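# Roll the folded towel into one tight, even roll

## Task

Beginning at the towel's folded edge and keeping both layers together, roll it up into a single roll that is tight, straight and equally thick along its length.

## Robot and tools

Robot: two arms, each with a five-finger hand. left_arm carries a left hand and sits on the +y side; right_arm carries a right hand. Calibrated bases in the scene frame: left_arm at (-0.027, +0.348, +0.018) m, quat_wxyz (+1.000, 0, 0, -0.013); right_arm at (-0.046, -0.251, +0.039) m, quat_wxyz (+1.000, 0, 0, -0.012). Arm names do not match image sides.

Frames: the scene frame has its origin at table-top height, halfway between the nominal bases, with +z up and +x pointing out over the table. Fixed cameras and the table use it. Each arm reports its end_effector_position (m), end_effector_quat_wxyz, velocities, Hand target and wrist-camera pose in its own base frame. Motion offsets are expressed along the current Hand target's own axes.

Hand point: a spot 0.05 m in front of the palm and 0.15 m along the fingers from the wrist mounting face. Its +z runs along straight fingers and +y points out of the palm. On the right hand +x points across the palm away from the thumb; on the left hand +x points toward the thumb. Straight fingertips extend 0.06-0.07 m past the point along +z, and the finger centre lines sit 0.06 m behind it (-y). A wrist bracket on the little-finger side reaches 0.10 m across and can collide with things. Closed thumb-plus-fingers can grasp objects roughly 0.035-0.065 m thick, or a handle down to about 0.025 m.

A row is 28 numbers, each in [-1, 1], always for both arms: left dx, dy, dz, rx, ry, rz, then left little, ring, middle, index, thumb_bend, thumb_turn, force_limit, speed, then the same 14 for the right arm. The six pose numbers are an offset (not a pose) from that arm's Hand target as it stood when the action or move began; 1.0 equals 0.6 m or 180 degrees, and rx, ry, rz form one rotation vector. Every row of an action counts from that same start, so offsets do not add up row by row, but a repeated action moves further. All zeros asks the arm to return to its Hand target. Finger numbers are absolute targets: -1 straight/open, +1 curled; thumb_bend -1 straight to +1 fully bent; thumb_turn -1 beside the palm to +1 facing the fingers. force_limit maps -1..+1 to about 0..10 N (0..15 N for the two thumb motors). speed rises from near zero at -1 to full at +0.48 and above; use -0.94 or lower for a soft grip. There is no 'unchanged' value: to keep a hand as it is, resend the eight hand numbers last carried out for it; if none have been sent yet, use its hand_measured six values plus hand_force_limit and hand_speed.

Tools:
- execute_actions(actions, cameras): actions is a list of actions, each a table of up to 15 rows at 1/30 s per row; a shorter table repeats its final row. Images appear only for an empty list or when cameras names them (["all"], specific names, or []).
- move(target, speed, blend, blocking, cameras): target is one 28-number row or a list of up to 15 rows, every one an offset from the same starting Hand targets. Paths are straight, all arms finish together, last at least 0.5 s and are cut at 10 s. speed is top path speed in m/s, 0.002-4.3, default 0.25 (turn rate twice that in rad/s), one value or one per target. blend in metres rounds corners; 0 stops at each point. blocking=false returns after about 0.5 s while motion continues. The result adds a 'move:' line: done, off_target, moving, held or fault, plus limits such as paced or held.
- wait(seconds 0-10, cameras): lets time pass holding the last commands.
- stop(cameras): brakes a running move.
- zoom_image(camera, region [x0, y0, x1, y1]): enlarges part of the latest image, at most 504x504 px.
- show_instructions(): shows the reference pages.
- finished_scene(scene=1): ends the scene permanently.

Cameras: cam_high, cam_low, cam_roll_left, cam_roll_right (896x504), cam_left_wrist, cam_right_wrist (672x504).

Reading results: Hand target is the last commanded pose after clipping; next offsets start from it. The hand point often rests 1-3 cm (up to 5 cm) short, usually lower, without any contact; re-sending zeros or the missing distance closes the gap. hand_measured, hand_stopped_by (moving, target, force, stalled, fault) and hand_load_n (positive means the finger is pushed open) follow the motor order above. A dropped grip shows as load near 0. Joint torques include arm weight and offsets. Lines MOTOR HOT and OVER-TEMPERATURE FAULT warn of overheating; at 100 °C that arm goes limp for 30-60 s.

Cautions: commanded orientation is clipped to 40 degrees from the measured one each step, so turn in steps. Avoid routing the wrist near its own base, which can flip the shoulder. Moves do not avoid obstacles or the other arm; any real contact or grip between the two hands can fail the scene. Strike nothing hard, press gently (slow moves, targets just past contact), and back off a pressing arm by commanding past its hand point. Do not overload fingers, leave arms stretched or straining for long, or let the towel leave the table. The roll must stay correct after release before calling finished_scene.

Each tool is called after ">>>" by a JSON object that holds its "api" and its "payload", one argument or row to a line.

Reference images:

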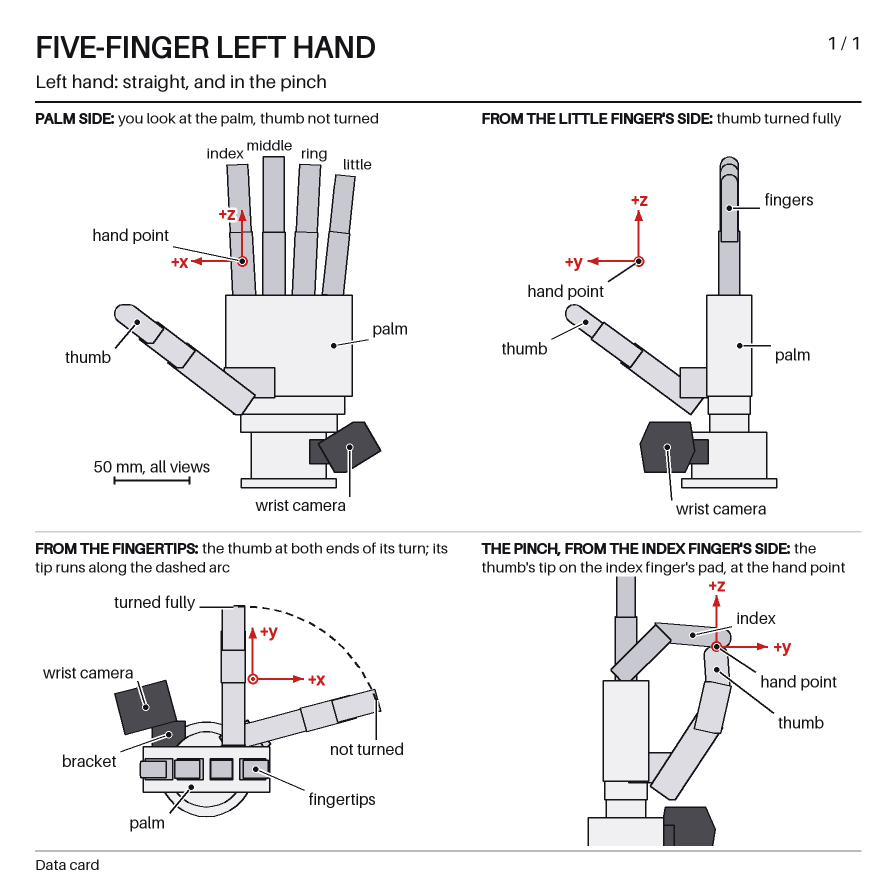

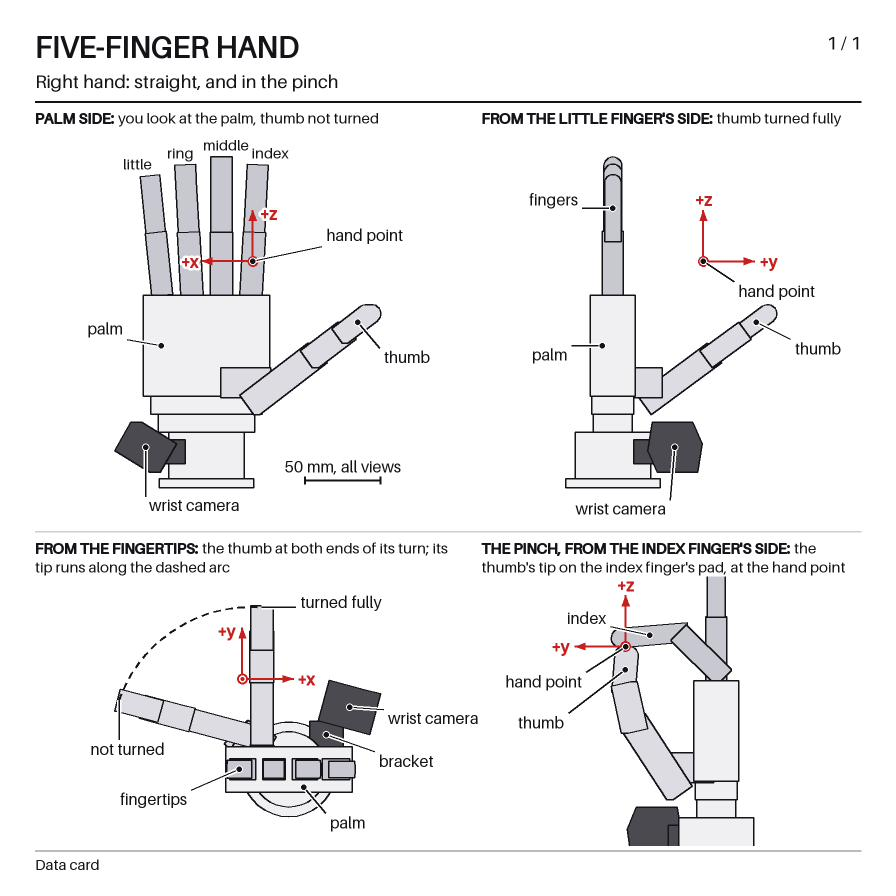

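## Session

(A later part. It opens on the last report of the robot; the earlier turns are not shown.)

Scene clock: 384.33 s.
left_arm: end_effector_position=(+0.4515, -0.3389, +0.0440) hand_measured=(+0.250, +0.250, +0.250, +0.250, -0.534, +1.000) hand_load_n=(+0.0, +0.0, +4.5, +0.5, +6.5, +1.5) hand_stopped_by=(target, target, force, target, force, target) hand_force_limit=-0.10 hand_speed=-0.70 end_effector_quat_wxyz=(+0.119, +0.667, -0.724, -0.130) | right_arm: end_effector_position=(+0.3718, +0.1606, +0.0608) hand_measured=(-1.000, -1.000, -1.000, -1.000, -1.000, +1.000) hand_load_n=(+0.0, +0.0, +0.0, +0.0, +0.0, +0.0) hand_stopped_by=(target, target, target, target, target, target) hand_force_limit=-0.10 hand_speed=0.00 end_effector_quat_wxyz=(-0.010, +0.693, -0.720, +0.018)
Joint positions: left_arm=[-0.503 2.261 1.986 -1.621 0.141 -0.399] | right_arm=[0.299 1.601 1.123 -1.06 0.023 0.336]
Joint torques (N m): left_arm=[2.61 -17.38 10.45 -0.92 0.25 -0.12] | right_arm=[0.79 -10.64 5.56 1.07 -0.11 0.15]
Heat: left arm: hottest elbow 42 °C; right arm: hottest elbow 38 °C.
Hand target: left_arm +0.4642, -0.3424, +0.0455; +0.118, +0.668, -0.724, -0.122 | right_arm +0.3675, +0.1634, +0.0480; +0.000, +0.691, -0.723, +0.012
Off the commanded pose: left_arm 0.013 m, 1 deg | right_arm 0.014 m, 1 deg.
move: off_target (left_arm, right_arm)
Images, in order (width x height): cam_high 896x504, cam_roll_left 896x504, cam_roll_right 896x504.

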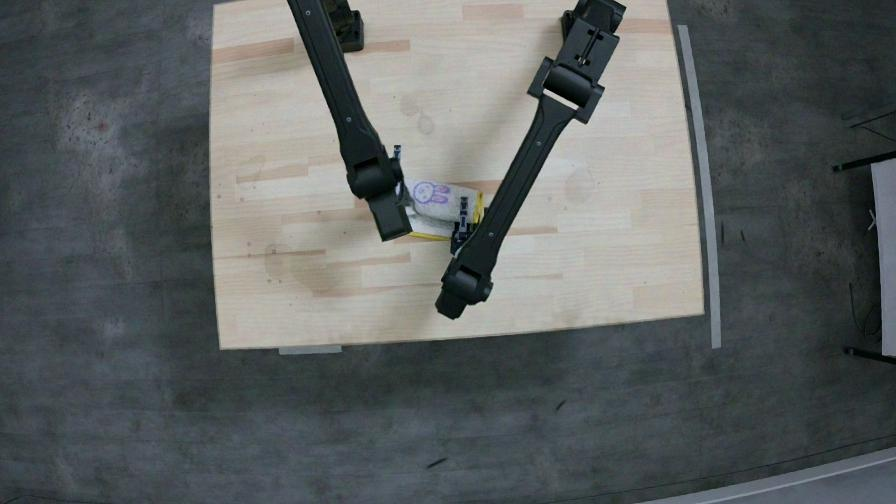

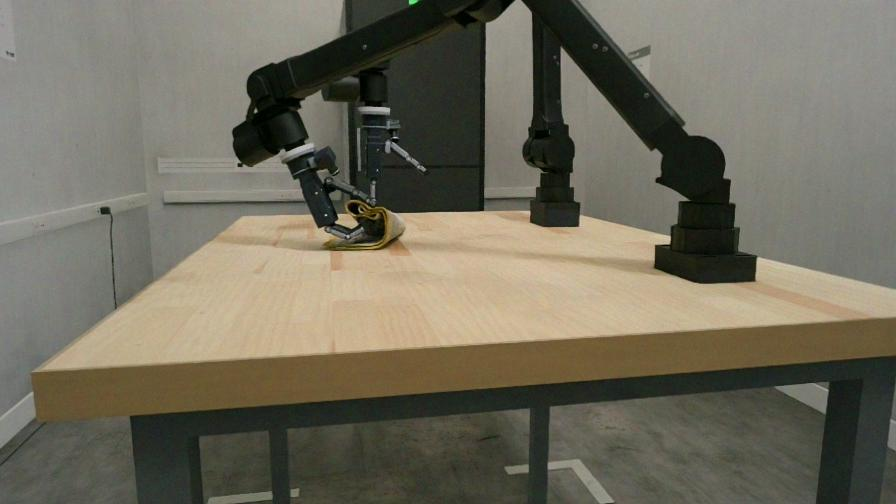

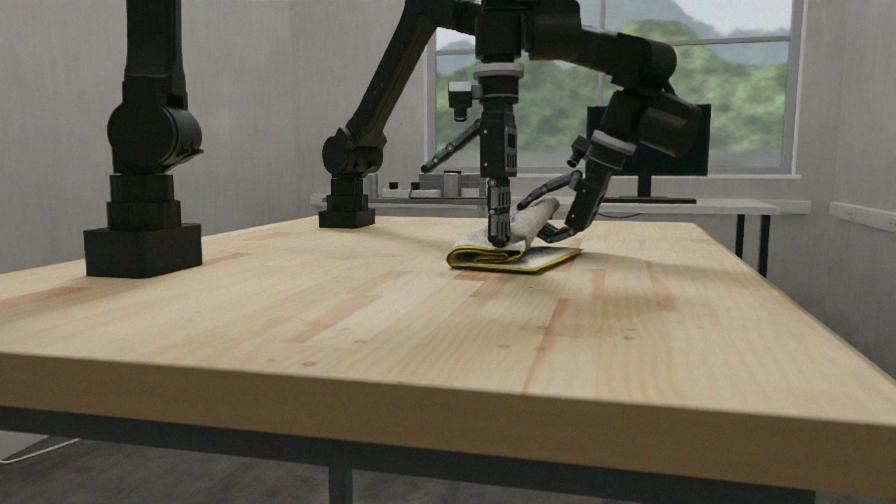

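>>> {"api": "move", "payload": {
  "target": [
    [0,0,0,0,0,0, 0.25, 0.25, 0.25, 0.25, -1, 1, -0.1, -0.3, 0,0,0,0,0,0, -1, -1, -1, -1, -1, 1, -0.1, 0],
    [0,-0.0043,0.0126,0.15,0,0, 0.25, 0.25, 0.25, 0.25, -1, 1, -0.1, -0.3, 0,0,0,0,0,0, -1, -1, -1, -1, -1, 1, -0.1, 0],
    [0,-0.1225,-0.028,0.15,0,0, 0.25, 0.25, 0.25, 0.25, -1, 1, -0.1, -0.3, 0,0,0,0,0,0, -1, -1, -1, -1, -1, 1, -0.1, 0]
  ],
  "speed": 0.1,
  "cameras": ["cam_high","cam_roll_left","cam_roll_right","cam_left_wrist"]
}}

>>> {"api": "zoom_image", "payload": {
  "camera": "cam_roll_right",
  "region": [430, 170, 570, 280]
}}

>>> {"api": "zoom_image", "payload": {
  "camera": "cam_roll_left",
  "region": [290, 160, 430, 270]
}}

>>> {"api": "zoom_image", "payload": {
  "camera": "cam_high",
  "region": [340, 150, 510, 290]
}}

Scene clock: 391.73 s.
left_arm: end_effector_position=(+0.5226, -0.3446, +0.0328) hand_measured=(+0.250, +0.250, +0.250, +0.250, -1.000, +1.000) hand_load_n=(+0.0, +0.0, +0.0, +0.0, +0.0, -0.5) hand_stopped_by=(target, target, force, target, target, target) hand_force_limit=-0.10 hand_speed=-0.30 end_effector_quat_wxyz=(-0.039, +0.678, -0.733, +0.042) | right_arm: end_effector_position=(+0.3726, +0.1609, +0.0607) hand_measured=(-1.000, -1.000, -1.000, -1.000, -1.000, +1.000) hand_load_n=(+0.0, +0.0, -1.0, +0.0, +0.0, +0.0) hand_stopped_by=(target, target, target, target, target, target) hand_force_limit=-0.10 hand_speed=0.00 end_effector_quat_wxyz=(-0.011, +0.693, -0.721, +0.018)
Joint positions: left_arm=[-0.512 2.107 1.801 -1.16 -0.048 -0.431] | right_arm=[0.299 1.601 1.123 -1.057 0.023 0.338]
Joint torques (N m): left_arm=[2.84 -16.5 11.3 -0.14 0.06 -0.09] | right_arm=[0.97 -10.93 5.49 0.95 -0.09 0.15]
Heat: left arm: hottest elbow 42 °C; right arm: hottest elbow 38 °C.
Hand target: left_arm +0.5389, -0.3483, +0.0368; -0.041, +0.677, -0.733, +0.051 | right_arm +0.3675, +0.1634, +0.0480; +0.000, +0.691, -0.723, +0.012
Off the commanded pose: left_arm 0.017 m, 1 deg | right_arm 0.014 m, 1 deg.
move: off_target (left_arm, right_arm)
Images, in order (width x height): cam_high 896x504, cam_roll_left 896x504, cam_roll_right 896x504, cam_left_wrist 672x504.

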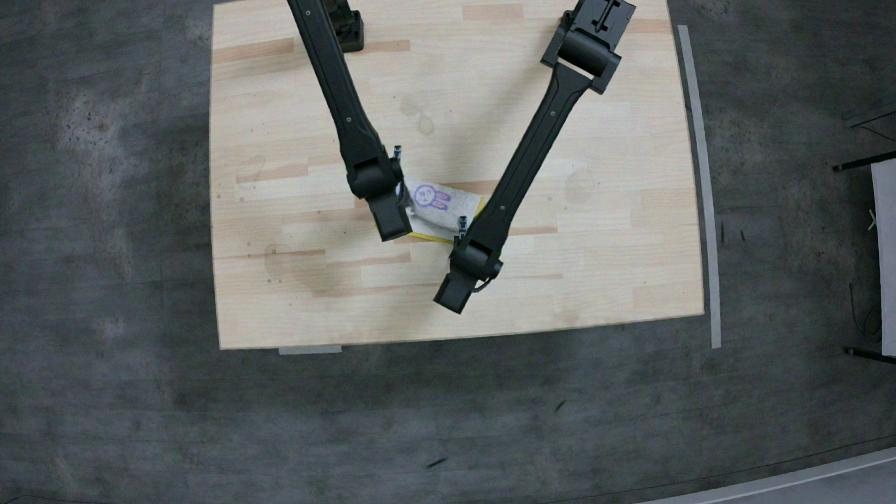

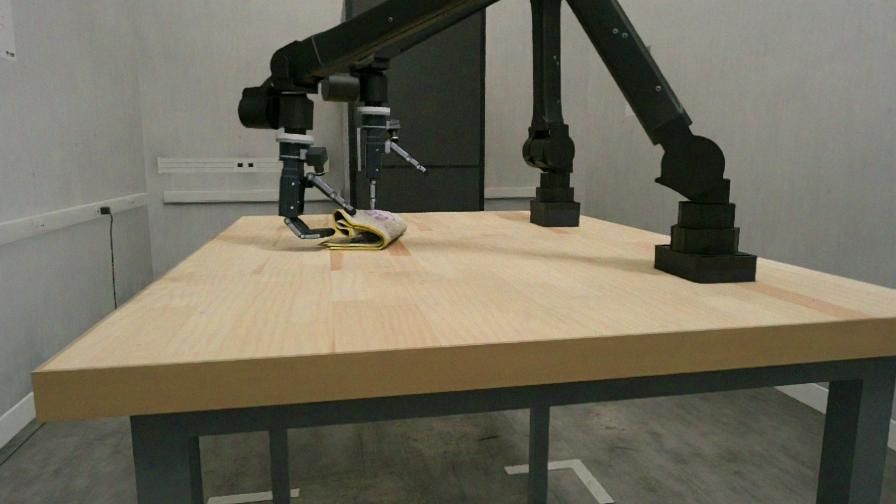

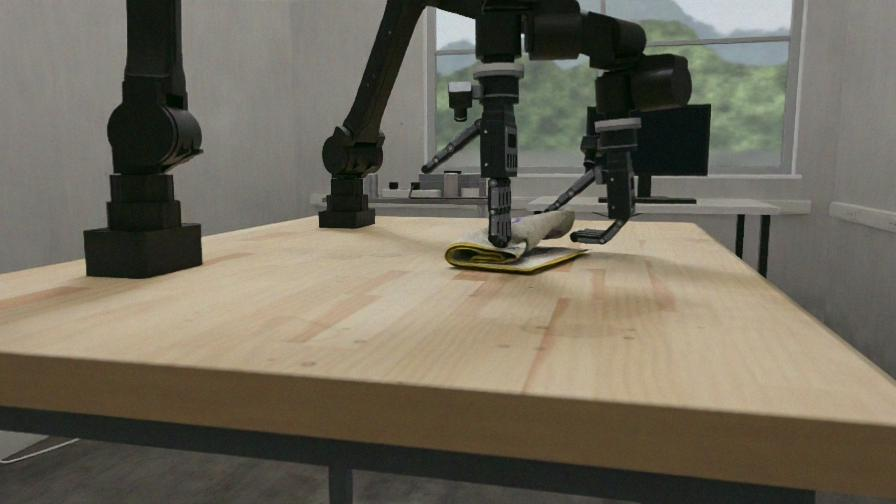

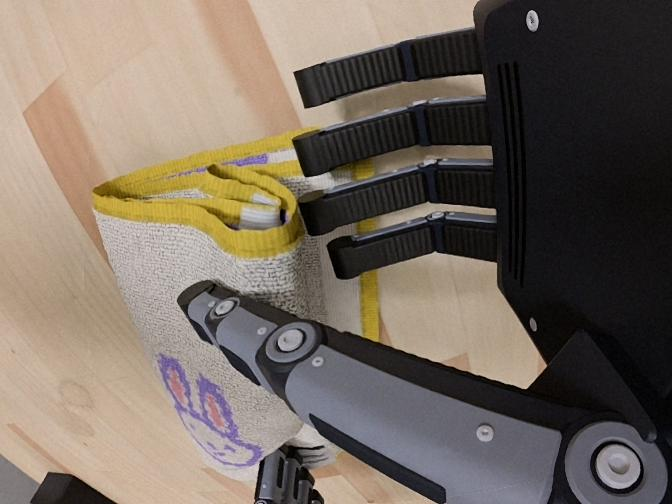

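Scaled by 3.600 from the camera's 896x504 image, which has a finer 1280x720 frame.

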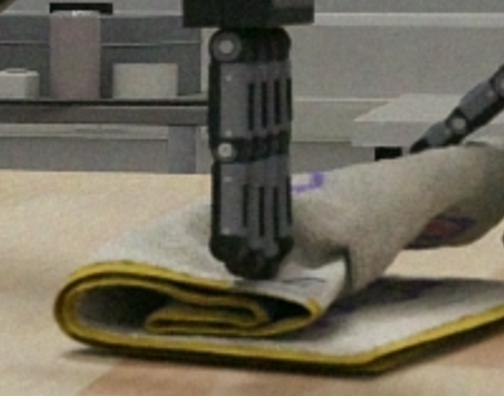

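Scaled by 3.600 from the camera's 896x504 image, which has a finer 1280x720 frame.

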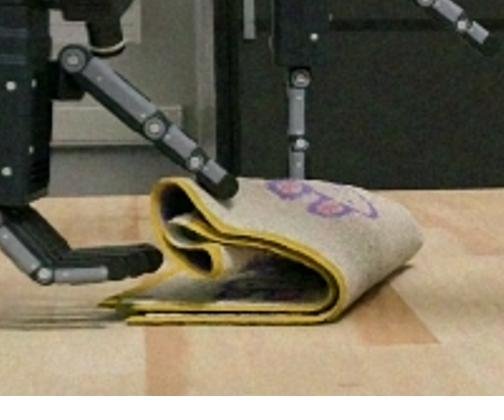

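Scaled by 2.965 from the camera's 896x504 image, which has a finer 1280x720 frame.

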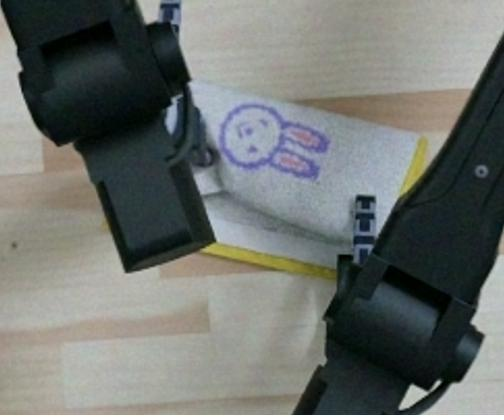

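>>> {"api": "move", "payload": {
  "target": [0.0122,0.1152,-0.0133,0,0,0, 0.25, 0.25, 0.25, 0.25, -1, 1, -0.1, -0.3, 0,0,0,0,0,0, -1, -1, -1, -1, -1, 1, -0.1, 0],
  "speed": 0.1,
  "cameras": ["cam_high","cam_roll_left","cam_roll_right","cam_left_wrist"]
}}

>>> {"api": "zoom_image", "payload": {
  "camera": "cam_roll_left",
  "region": [310, 160, 450, 270]
}}

>>> {"api": "zoom_image", "payload": {
  "camera": "cam_high",
  "region": [340, 150, 510, 290]
}}

Scene clock: 404.87 s.
left_arm: end_effector_position=(+0.4680, -0.3459, +0.0273) hand_measured=(+0.250, +0.250, +0.250, +0.250, -1.000, +1.000) hand_load_n=(+0.0, +0.0, +0.0, -0.5, +0.0, +0.0) hand_stopped_by=(target, target, force, target, target, target) hand_force_limit=-0.10 hand_speed=-0.30 end_effector_quat_wxyz=(-0.037, +0.676, -0.735, +0.038) | right_arm: end_effector_position=(+0.3726, +0.1609, +0.0607) hand_measured=(-1.000, -1.000, -1.000, -1.000, -1.000, +1.000) hand_load_n=(+0.0, +0.0, +0.0, +0.0, +0.0, +0.0) hand_stopped_by=(target, target, target, target, target, target) hand_force_limit=-0.10 hand_speed=0.00 end_effector_quat_wxyz=(-0.011, +0.693, -0.721, +0.018)
Joint positions: left_arm=[-0.558 2 1.608 -1.085 -0.05 -0.473] | right_arm=[0.299 1.601 1.123 -1.057 0.023 0.338]
Joint torques (N m): left_arm=[1.79 -18.08 6.84 0.81 -0.17 -0.23] | right_arm=[0.79 -10.99 5.53 1.03 -0.09 0.13]
Heat: left arm: hottest elbow 43 °C; right arm: hottest elbow 38 °C.
Hand target: left_arm +0.4689, -0.3502, +0.0358; -0.041, +0.677, -0.733, +0.050 | right_arm +0.3675, +0.1634, +0.0480; +0.000, +0.691, -0.723, +0.012
Off the commanded pose: left_arm 0.010 m, 1 deg | right_arm 0.014 m, 1 deg.
move: off_target (right_arm)
Images, in order (width x height): cam_high 896x504, cam_roll_left 896x504, cam_roll_right 896x504, cam_left_wrist 672x504.

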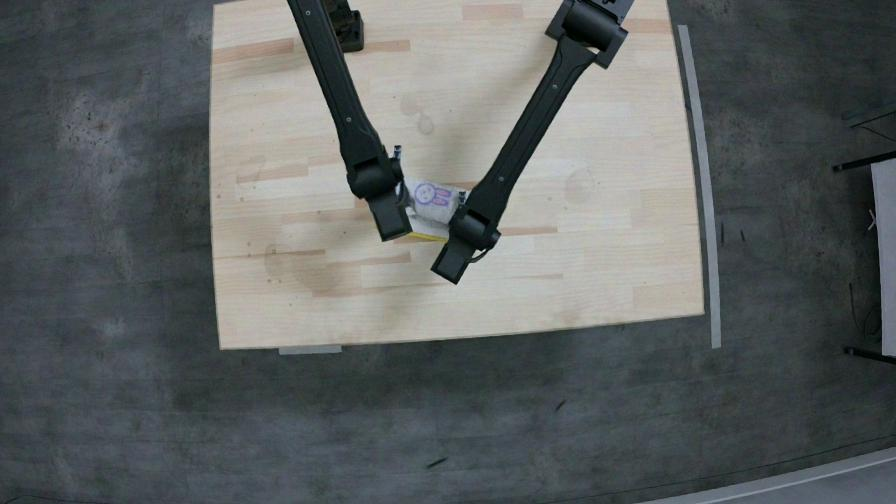

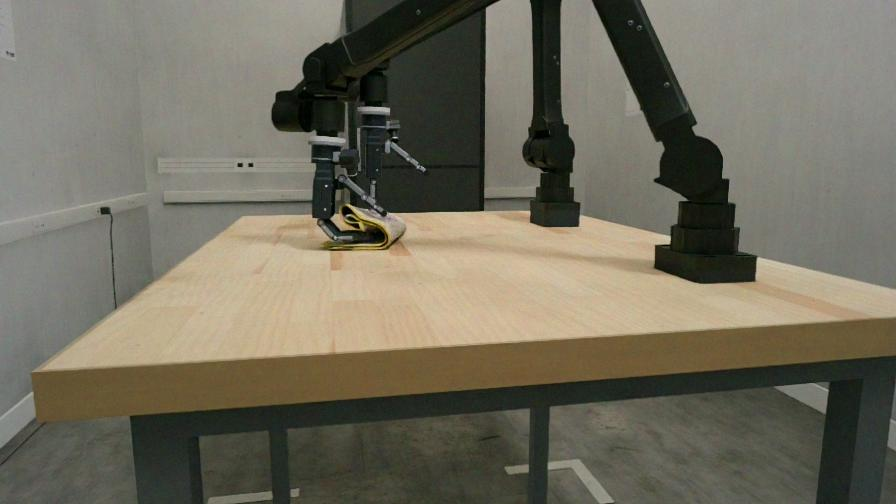

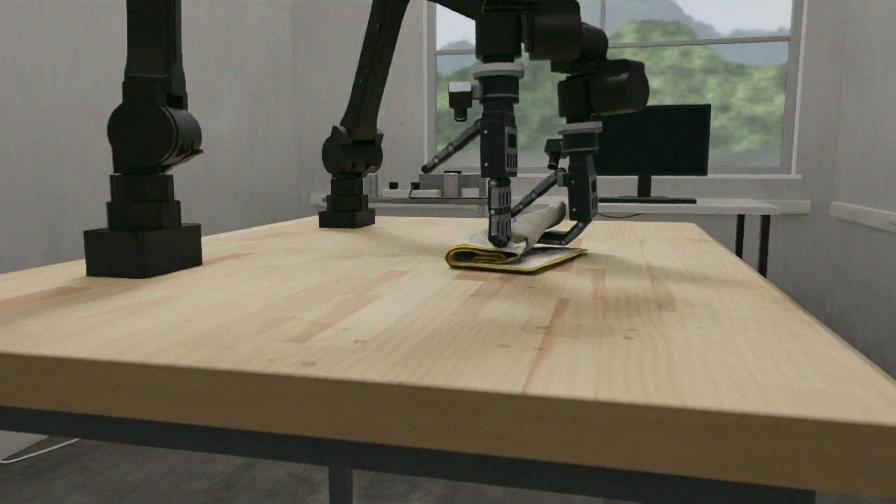

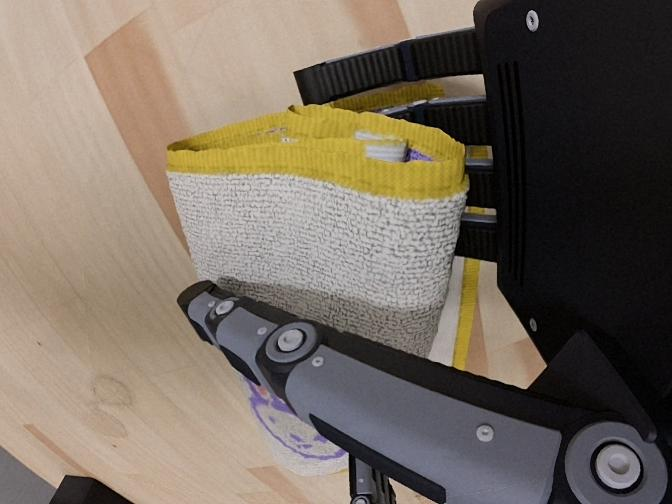

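Scaled by 3.600 from the camera's 896x504 image, which has a finer 1280x720 frame.

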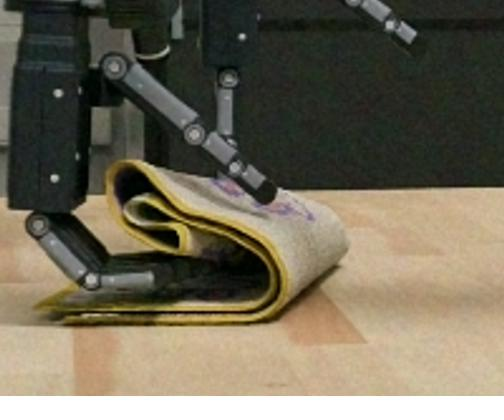

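Scaled by 2.965 from the camera's 896x504 image, which has a finer 1280x720 frame.

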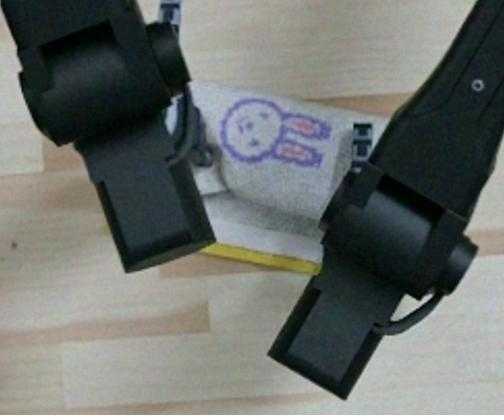

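>>> {"api": "move", "payload": {
  "target": [0.0113,0.107,-0.0124,0,0,0, 0.25, 0.25, 0.25, 0.25, -1, 1, -0.1, -0.3, 0,0,0,0,0,0, -1, -1, -1, -1, -1, 1, -0.1, 0],
  "speed": 0.1,
  "cameras": ["cam_high","cam_roll_left","cam_roll_right"]
}}

>>> {"api": "zoom_image", "payload": {
  "camera": "cam_roll_left",
  "region": [310, 160, 450, 270]
}}

>>> {"api": "zoom_image", "payload": {
  "camera": "cam_high",
  "region": [340, 150, 510, 290]
}}

Scene clock: 409.03 s.
left_arm: end_effector_position=(+0.4039, -0.3469, +0.0265) hand_measured=(+0.250, +0.250, +0.250, +0.250, -1.000, +1.000) hand_load_n=(+0.0, +0.0, +0.0, +0.0, +0.0, +0.0) hand_stopped_by=(target, target, force, target, target, target) hand_force_limit=-0.10 hand_speed=-0.30 end_effector_quat_wxyz=(-0.037, +0.677, -0.734, +0.038) | right_arm: end_effector_position=(+0.3726, +0.1609, +0.0607) hand_measured=(-1.000, -1.000, -1.000, -1.000, -1.000, +1.000) hand_load_n=(+0.0, +0.0, +0.0, +0.0, +0.0, +0.0) hand_stopped_by=(target, target, target, target, target, target) hand_force_limit=-0.10 hand_speed=0.00 end_effector_quat_wxyz=(-0.011, +0.693, -0.721, +0.018)
Joint positions: left_arm=[-0.622 1.877 1.412 -1.017 -0.058 -0.539] | right_arm=[0.299 1.601 1.123 -1.057 0.023 0.338]
Joint torques (N m): left_arm=[1.9 -16.44 6.54 0.73 -0.17 -0.25] | right_arm=[0.44 -10.87 5.49 0.91 -0.1 0.18]
Heat: left arm: hottest elbow 43 °C; right arm: hottest elbow 37 °C.
Hand target: left_arm +0.4040, -0.3518, +0.0348; -0.041, +0.677, -0.733, +0.050 | right_arm +0.3675, +0.1634, +0.0480; +0.000, +0.691, -0.723, +0.012
Off the commanded pose: left_arm 0.010 m, 2 deg | right_arm 0.014 m, 1 deg.
move: off_target (right_arm)
Images, in order (width x height): cam_high 896x504, cam_roll_left 896x504, cam_roll_right 896x504.

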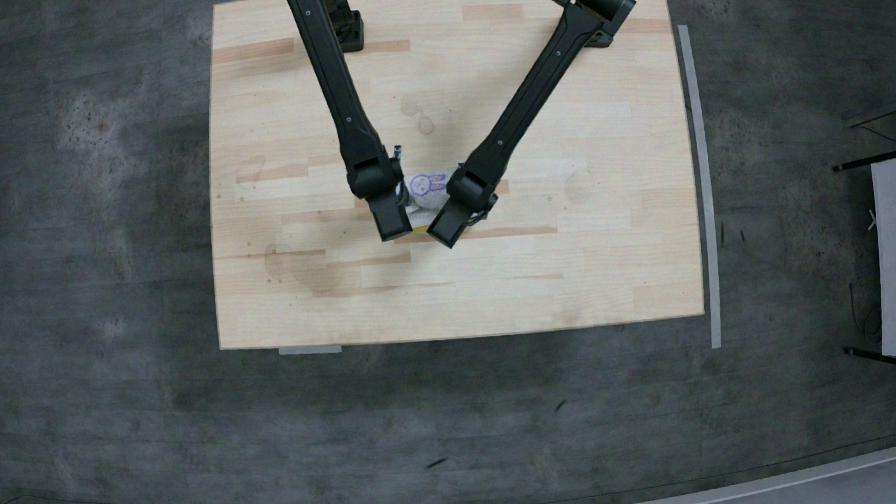

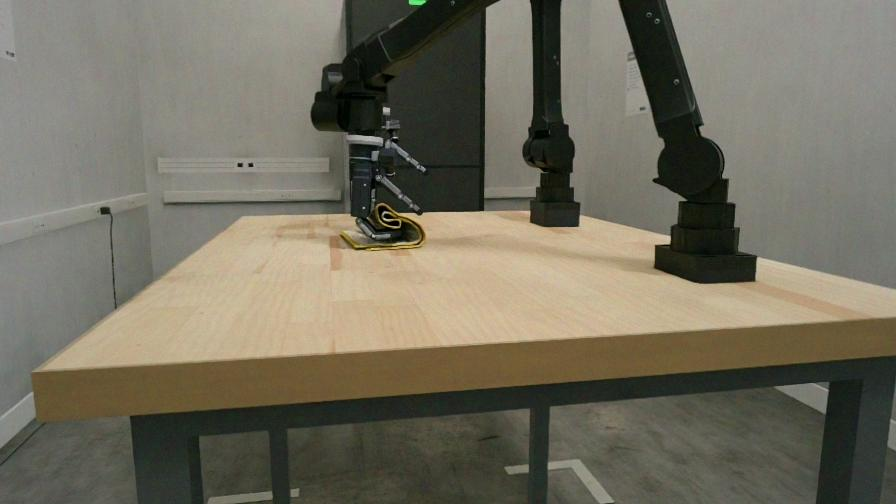

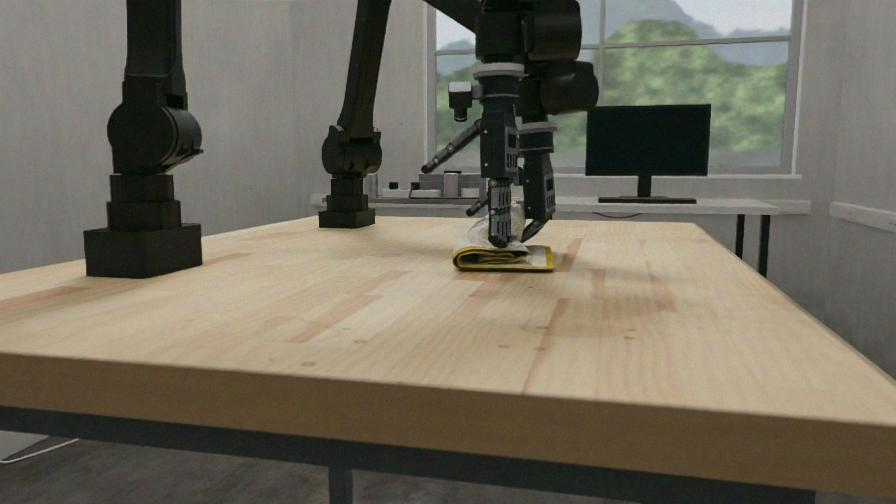

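Scaled by 3.600 from the camera's 896x504 image, which has a finer 1280x720 frame.

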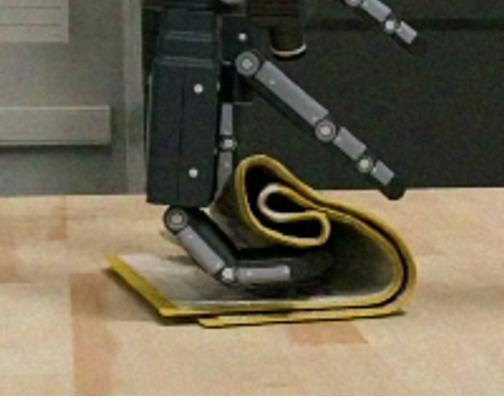

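Scaled by 2.965 from the camera's 896x504 image, which has a finer 1280x720 frame.

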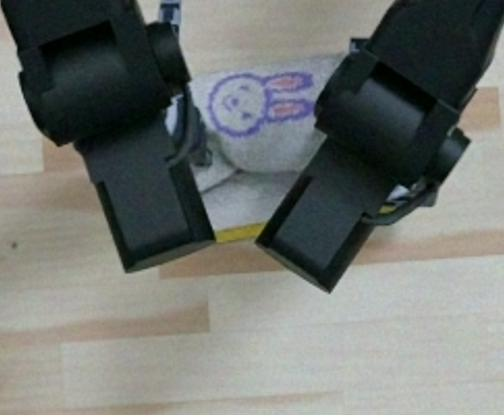

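>>> {"api": "move", "payload": {
  "target": [
    [0,0,0,0,0,0, 0.25, 0.25, 0.25, 0.25, -1, -1, -0.1, 0.3, 0,0,0,0,0,0, -1, -1, -1, -1, -1, 1, -0.1, 0],
    [-0.0183,-0.1728,0.02,0,0,0, 0.25, 0.25, 0.25, 0.25, -1, -1, -0.1, 0.3, 0,0,0,0,0,0, -1, -1, -1, -1, -1, 1, -0.1, 0]
  ],
  "speed": 0.12,
  "cameras": ["cam_high","cam_roll_left","cam_roll_right"]
}}

>>> {"api": "zoom_image", "payload": {
  "camera": "cam_roll_left",
  "region": [310, 160, 450, 270]
}}

>>> {"api": "zoom_image", "payload": {
  "camera": "cam_high",
  "region": [340, 150, 510, 290]
}}

Scene clock: 414.07 s.
left_arm: end_effector_position=(+0.4930, -0.3446, +0.0325) hand_measured=(+0.250, +0.250, +0.250, +0.250, -1.000, -1.000) hand_load_n=(+0.0, +0.0, +0.0, +0.0, +0.0, +0.0) hand_stopped_by=(target, target, force, target, target, target) hand_force_limit=-0.10 hand_speed=0.30 end_effector_quat_wxyz=(-0.040, +0.678, -0.732, +0.043) | right_arm: end_effector_position=(+0.3726, +0.1609, +0.0607) hand_measured=(-1.000, -1.000, -1.000, -1.000, -1.000, +1.000) hand_load_n=(+0.0, +0.0, +0.0, +0.0, +0.0, +0.0) hand_stopped_by=(target, target, target, target, target, target) hand_force_limit=-0.10 hand_speed=0.00 end_effector_quat_wxyz=(-0.011, +0.693, -0.721, +0.018)
Joint positions: left_arm=[-0.536 2.038 1.686 -1.113 -0.052 -0.456] | right_arm=[0.299 1.601 1.123 -1.057 0.023 0.338]
Joint torques (N m): left_arm=[2.67 -15.56 11.08 -0.06 0.1 -0.09] | right_arm=[0.97 -10.99 5.5 0.9 -0.09 0.15]
Heat: left arm: hottest elbow 42 °C; right arm: hottest elbow 37 °C.
Hand target: left_arm +0.5088, -0.3492, +0.0363; -0.041, +0.677, -0.733, +0.050 | right_arm +0.3675, +0.1634, +0.0480; +0.000, +0.691, -0.723, +0.012
Off the commanded pose: left_arm 0.017 m, 1 deg | right_arm 0.014 m, 1 deg.
move: off_target (left_arm, right_arm)
Images, in order (width x height): cam_high 896x504, cam_roll_left 896x504, cam_roll_right 896x504.

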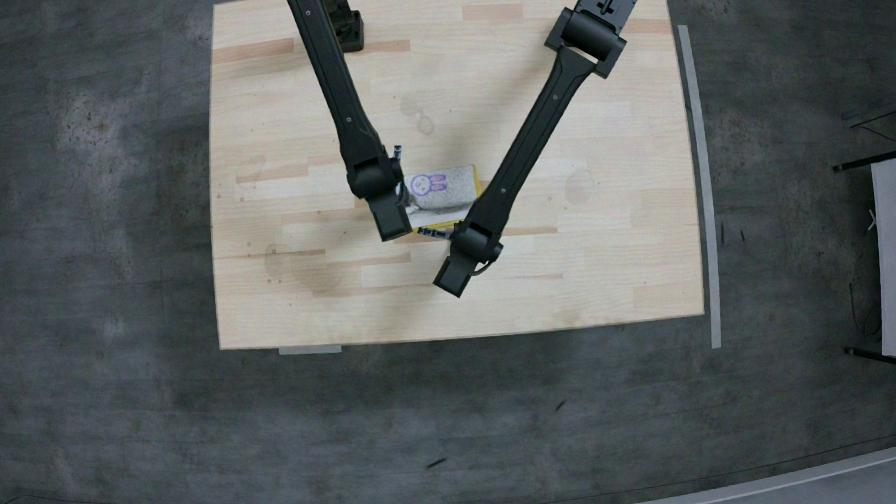

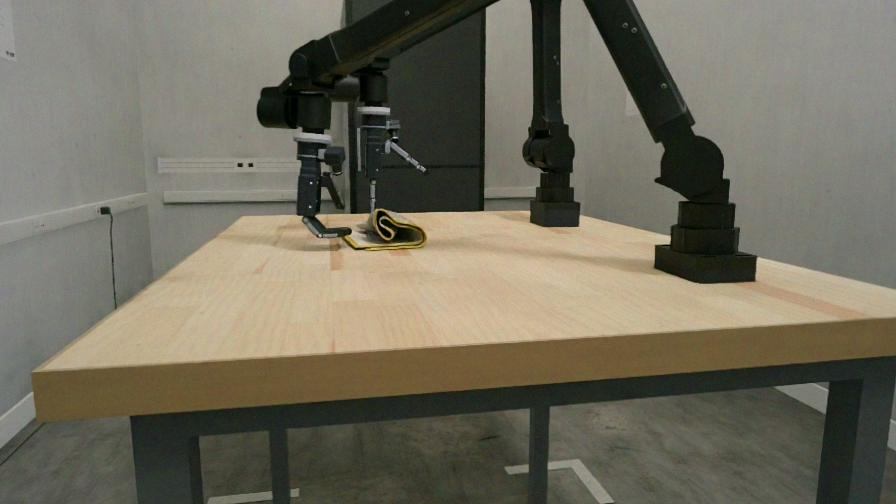

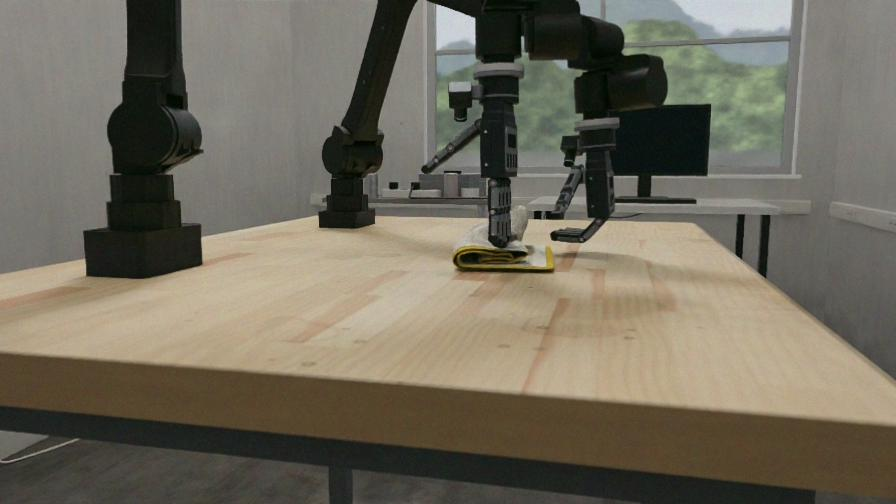

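Scaled by 3.600 from the camera's 896x504 image, which has a finer 1280x720 frame.

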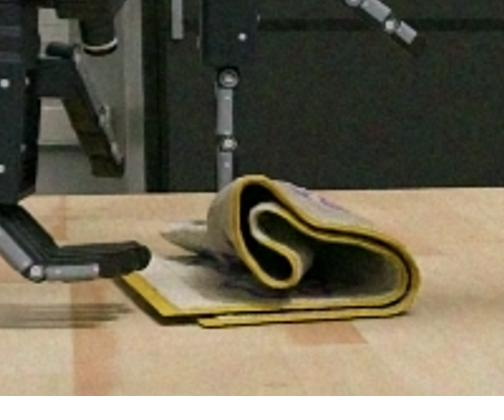

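Scaled by 2.965 from the camera's 896x504 image, which has a finer 1280x720 frame.

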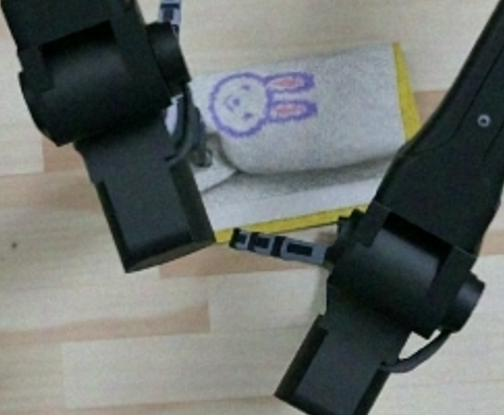

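>>> {"api": "move", "payload": {
  "target": [
    [0,-0.0193,-0.1488,0,0,0, 0.25, 0.25, 0.25, 0.25, -1, -1, -0.1, 0.3, 0,0,0,0,0,0, -1, -1, -1, -1, -1, 1, -0.1, 0],
    [0.0008,0.1675,-0.1827,0.336,-0.0211,-0.0275, -1, -1, -1, -1, -1, 1, -0.1, 0.3, 0,0,0,0,0,0, -1, -1, -1, -1, -1, 1, -0.1, 0]
  ],
  "speed": 0.25,
  "blend": [0.02,0],
  "cameras": ["cam_high","cam_roll_left","cam_left_wrist"]
}}

>>> {"api": "zoom_image", "payload": {
  "camera": "cam_roll_left",
  "region": [330, 130, 490, 270]
}}

>>> {"api": "zoom_image", "payload": {
  "camera": "cam_high",
  "region": [340, 130, 510, 270]
}}

Scene clock: 422.53 s.
left_arm: end_effector_position=(+0.3978, -0.3365, +0.1246) hand_measured=(-1.000, -1.000, -1.000, -1.000, -1.000, +1.000) hand_load_n=(+0.0, +0.0, +0.0, +0.0, +0.0, +0.0) hand_stopped_by=(target, target, target, target, target, target) hand_force_limit=-0.10 hand_speed=0.30 end_effector_quat_wxyz=(-0.398, +0.599, -0.580, +0.382) | right_arm: end_effector_position=(+0.3726, +0.1609, +0.0607) hand_measured=(-1.000, -1.000, -1.000, -1.000, -1.000, +1.000) hand_load_n=(+0.0, +0.0, +0.0, +0.0, +0.0, +0.0) hand_stopped_by=(target, target, target, target, target, target) hand_force_limit=-0.10 hand_speed=0.00 end_effector_quat_wxyz=(-0.011, +0.693, -0.721, +0.018)
Joint positions: left_arm=[-0.91 1.386 0.787 -0.03 -0.844 -0.493] | right_arm=[0.299 1.601 1.123 -1.057 0.023 0.338]
Joint torques (N m): left_arm=[1.44 -10.17 7.04 2.13 -0.6 -0.1] | right_arm=[1.08 -11.05 5.34 0.91 -0.11 0.14]
Heat: left arm: hottest elbow 42 °C; right arm: hottest elbow 37 °C.
Hand target: left_arm +0.3954, -0.3399, +0.1321; -0.397, +0.595, -0.577, +0.393 | right_arm +0.3675, +0.1634, +0.0480; +0.000, +0.691, -0.723, +0.012
Off the commanded pose: left_arm 0.008 m, 1 deg | right_arm 0.014 m, 1 deg.
move: off_target (right_arm)
Images, in order (width x height): cam_high 896x504, cam_roll_left 896x504, cam_left_wrist 672x504.

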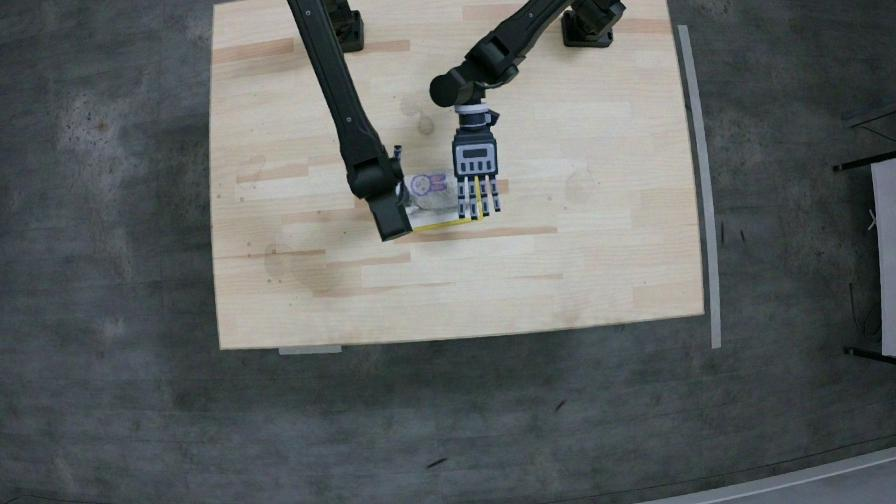

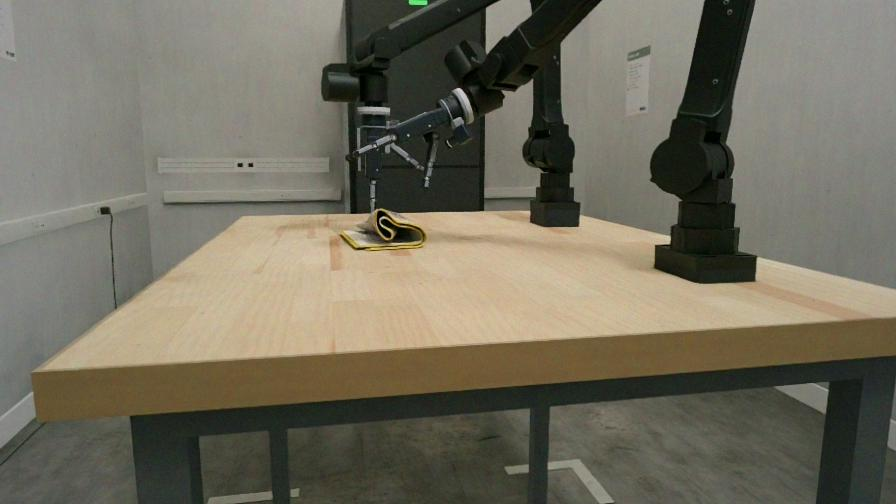

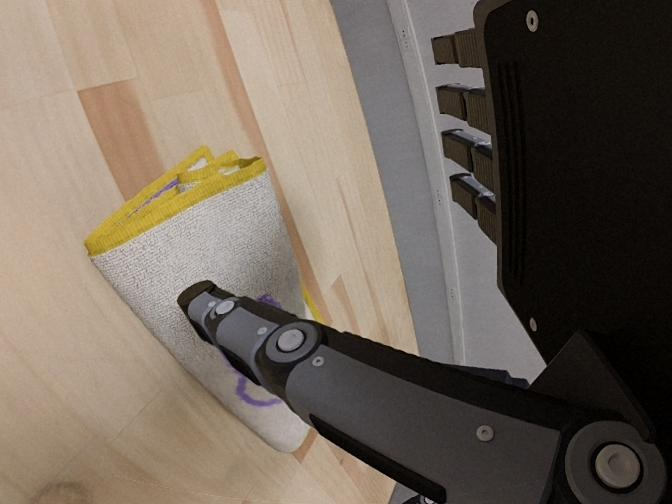

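Scaled by 3.150 from the camera's 896x504 image, which has a finer 1280x720 frame.

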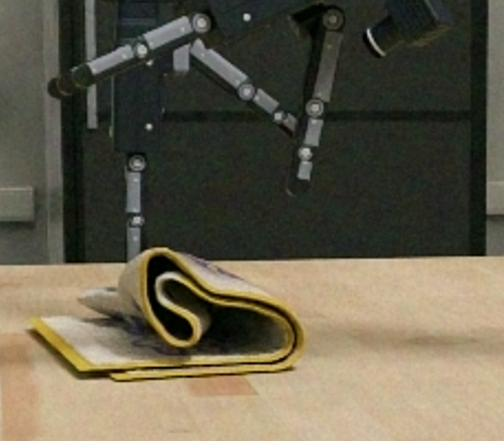

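Scaled by 2.965 from the camera's 896x504 image, which has a finer 1280x720 frame.

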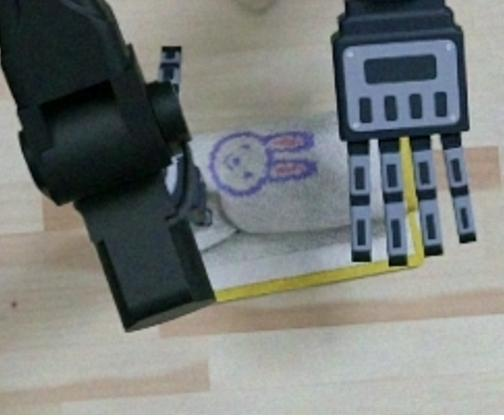

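>>> {"api": "move", "payload": {
  "target": [0.0133,0.159,0.0489,0,0,0, -1, -1, -1, -1, -1, 1, -0.1, 0.3, 0,0,0,0,0,0, -1, -1, -1, -1, -1, 1, -0.1, 0],
  "speed": 0.12,
  "cameras": ["cam_roll_left","cam_left_wrist"]
}}

>>> {"api": "zoom_image", "payload": {
  "camera": "cam_roll_left",
  "region": [330, 150, 470, 270]
}}

Scene clock: 426.73 s.
left_arm: end_effector_position=(+0.3903, -0.3443, +0.0378) hand_measured=(-1.000, -1.000, -1.000, -1.000, -1.000, +1.000) hand_load_n=(+0.0, +0.0, +0.0, +0.0, +0.0, +0.0) hand_stopped_by=(target, target, target, target, target, target) hand_force_limit=-0.10 hand_speed=0.30 end_effector_quat_wxyz=(-0.400, +0.596, -0.577, +0.389) | right_arm: end_effector_position=(+0.3726, +0.1609, +0.0607) hand_measured=(-1.000, -1.000, -1.000, -1.000, -1.000, +1.000) hand_load_n=(+0.0, +0.0, -0.5, +0.0, +0.0, +0.0) hand_stopped_by=(target, target, target, target, target, target) hand_force_limit=-0.10 hand_speed=0.00 end_effector_quat_wxyz=(-0.011, +0.693, -0.721, +0.018)
Joint positions: left_arm=[-0.939 1.584 0.689 0.272 -0.868 -0.505] | right_arm=[0.299 1.601 1.123 -1.057 0.023 0.338]
Joint torques (N m): left_arm=[1.32 -8.7 5.56 2.09 -0.66 -0.2] | right_arm=[0.73 -11.16 5.44 0.95 -0.07 0.12]
Heat: left arm: hottest elbow 42 °C; right arm: hottest elbow 37 °C.
Hand target: left_arm +0.3870, -0.3489, +0.0328; -0.397, +0.595, -0.577, +0.393 | right_arm +0.3675, +0.1634, +0.0480; +0.000, +0.691, -0.723, +0.012
Off the commanded pose: left_arm 0.008 m, 0 deg | right_arm 0.014 m, 1 deg.
move: off_target (right_arm)
Images, in order (width x height): cam_roll_left 896x504, cam_left_wrist 672x504.

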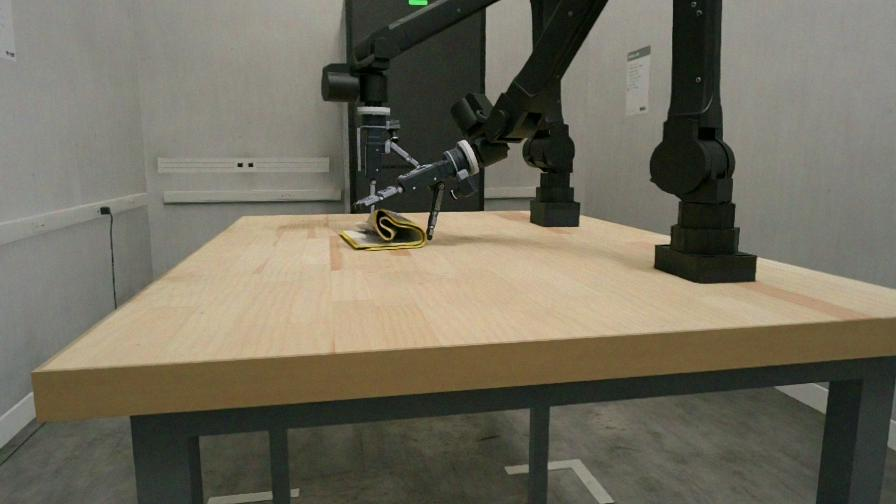

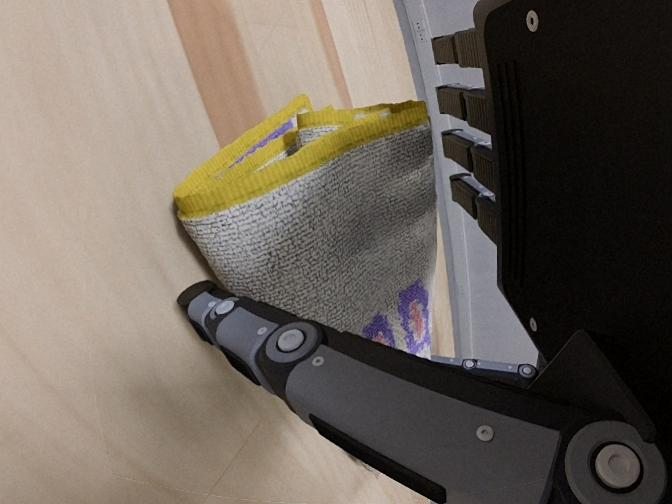

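Scaled by 3.600 from the camera's 896x504 image, which has a finer 1280x720 frame.

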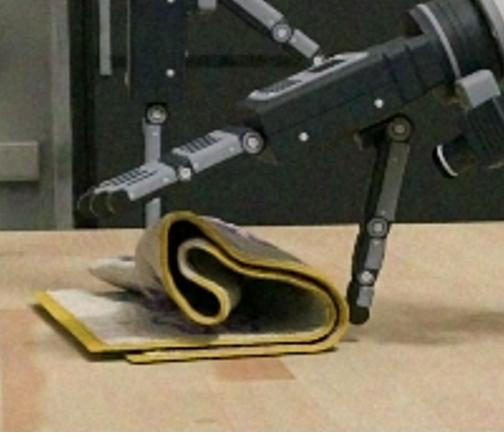

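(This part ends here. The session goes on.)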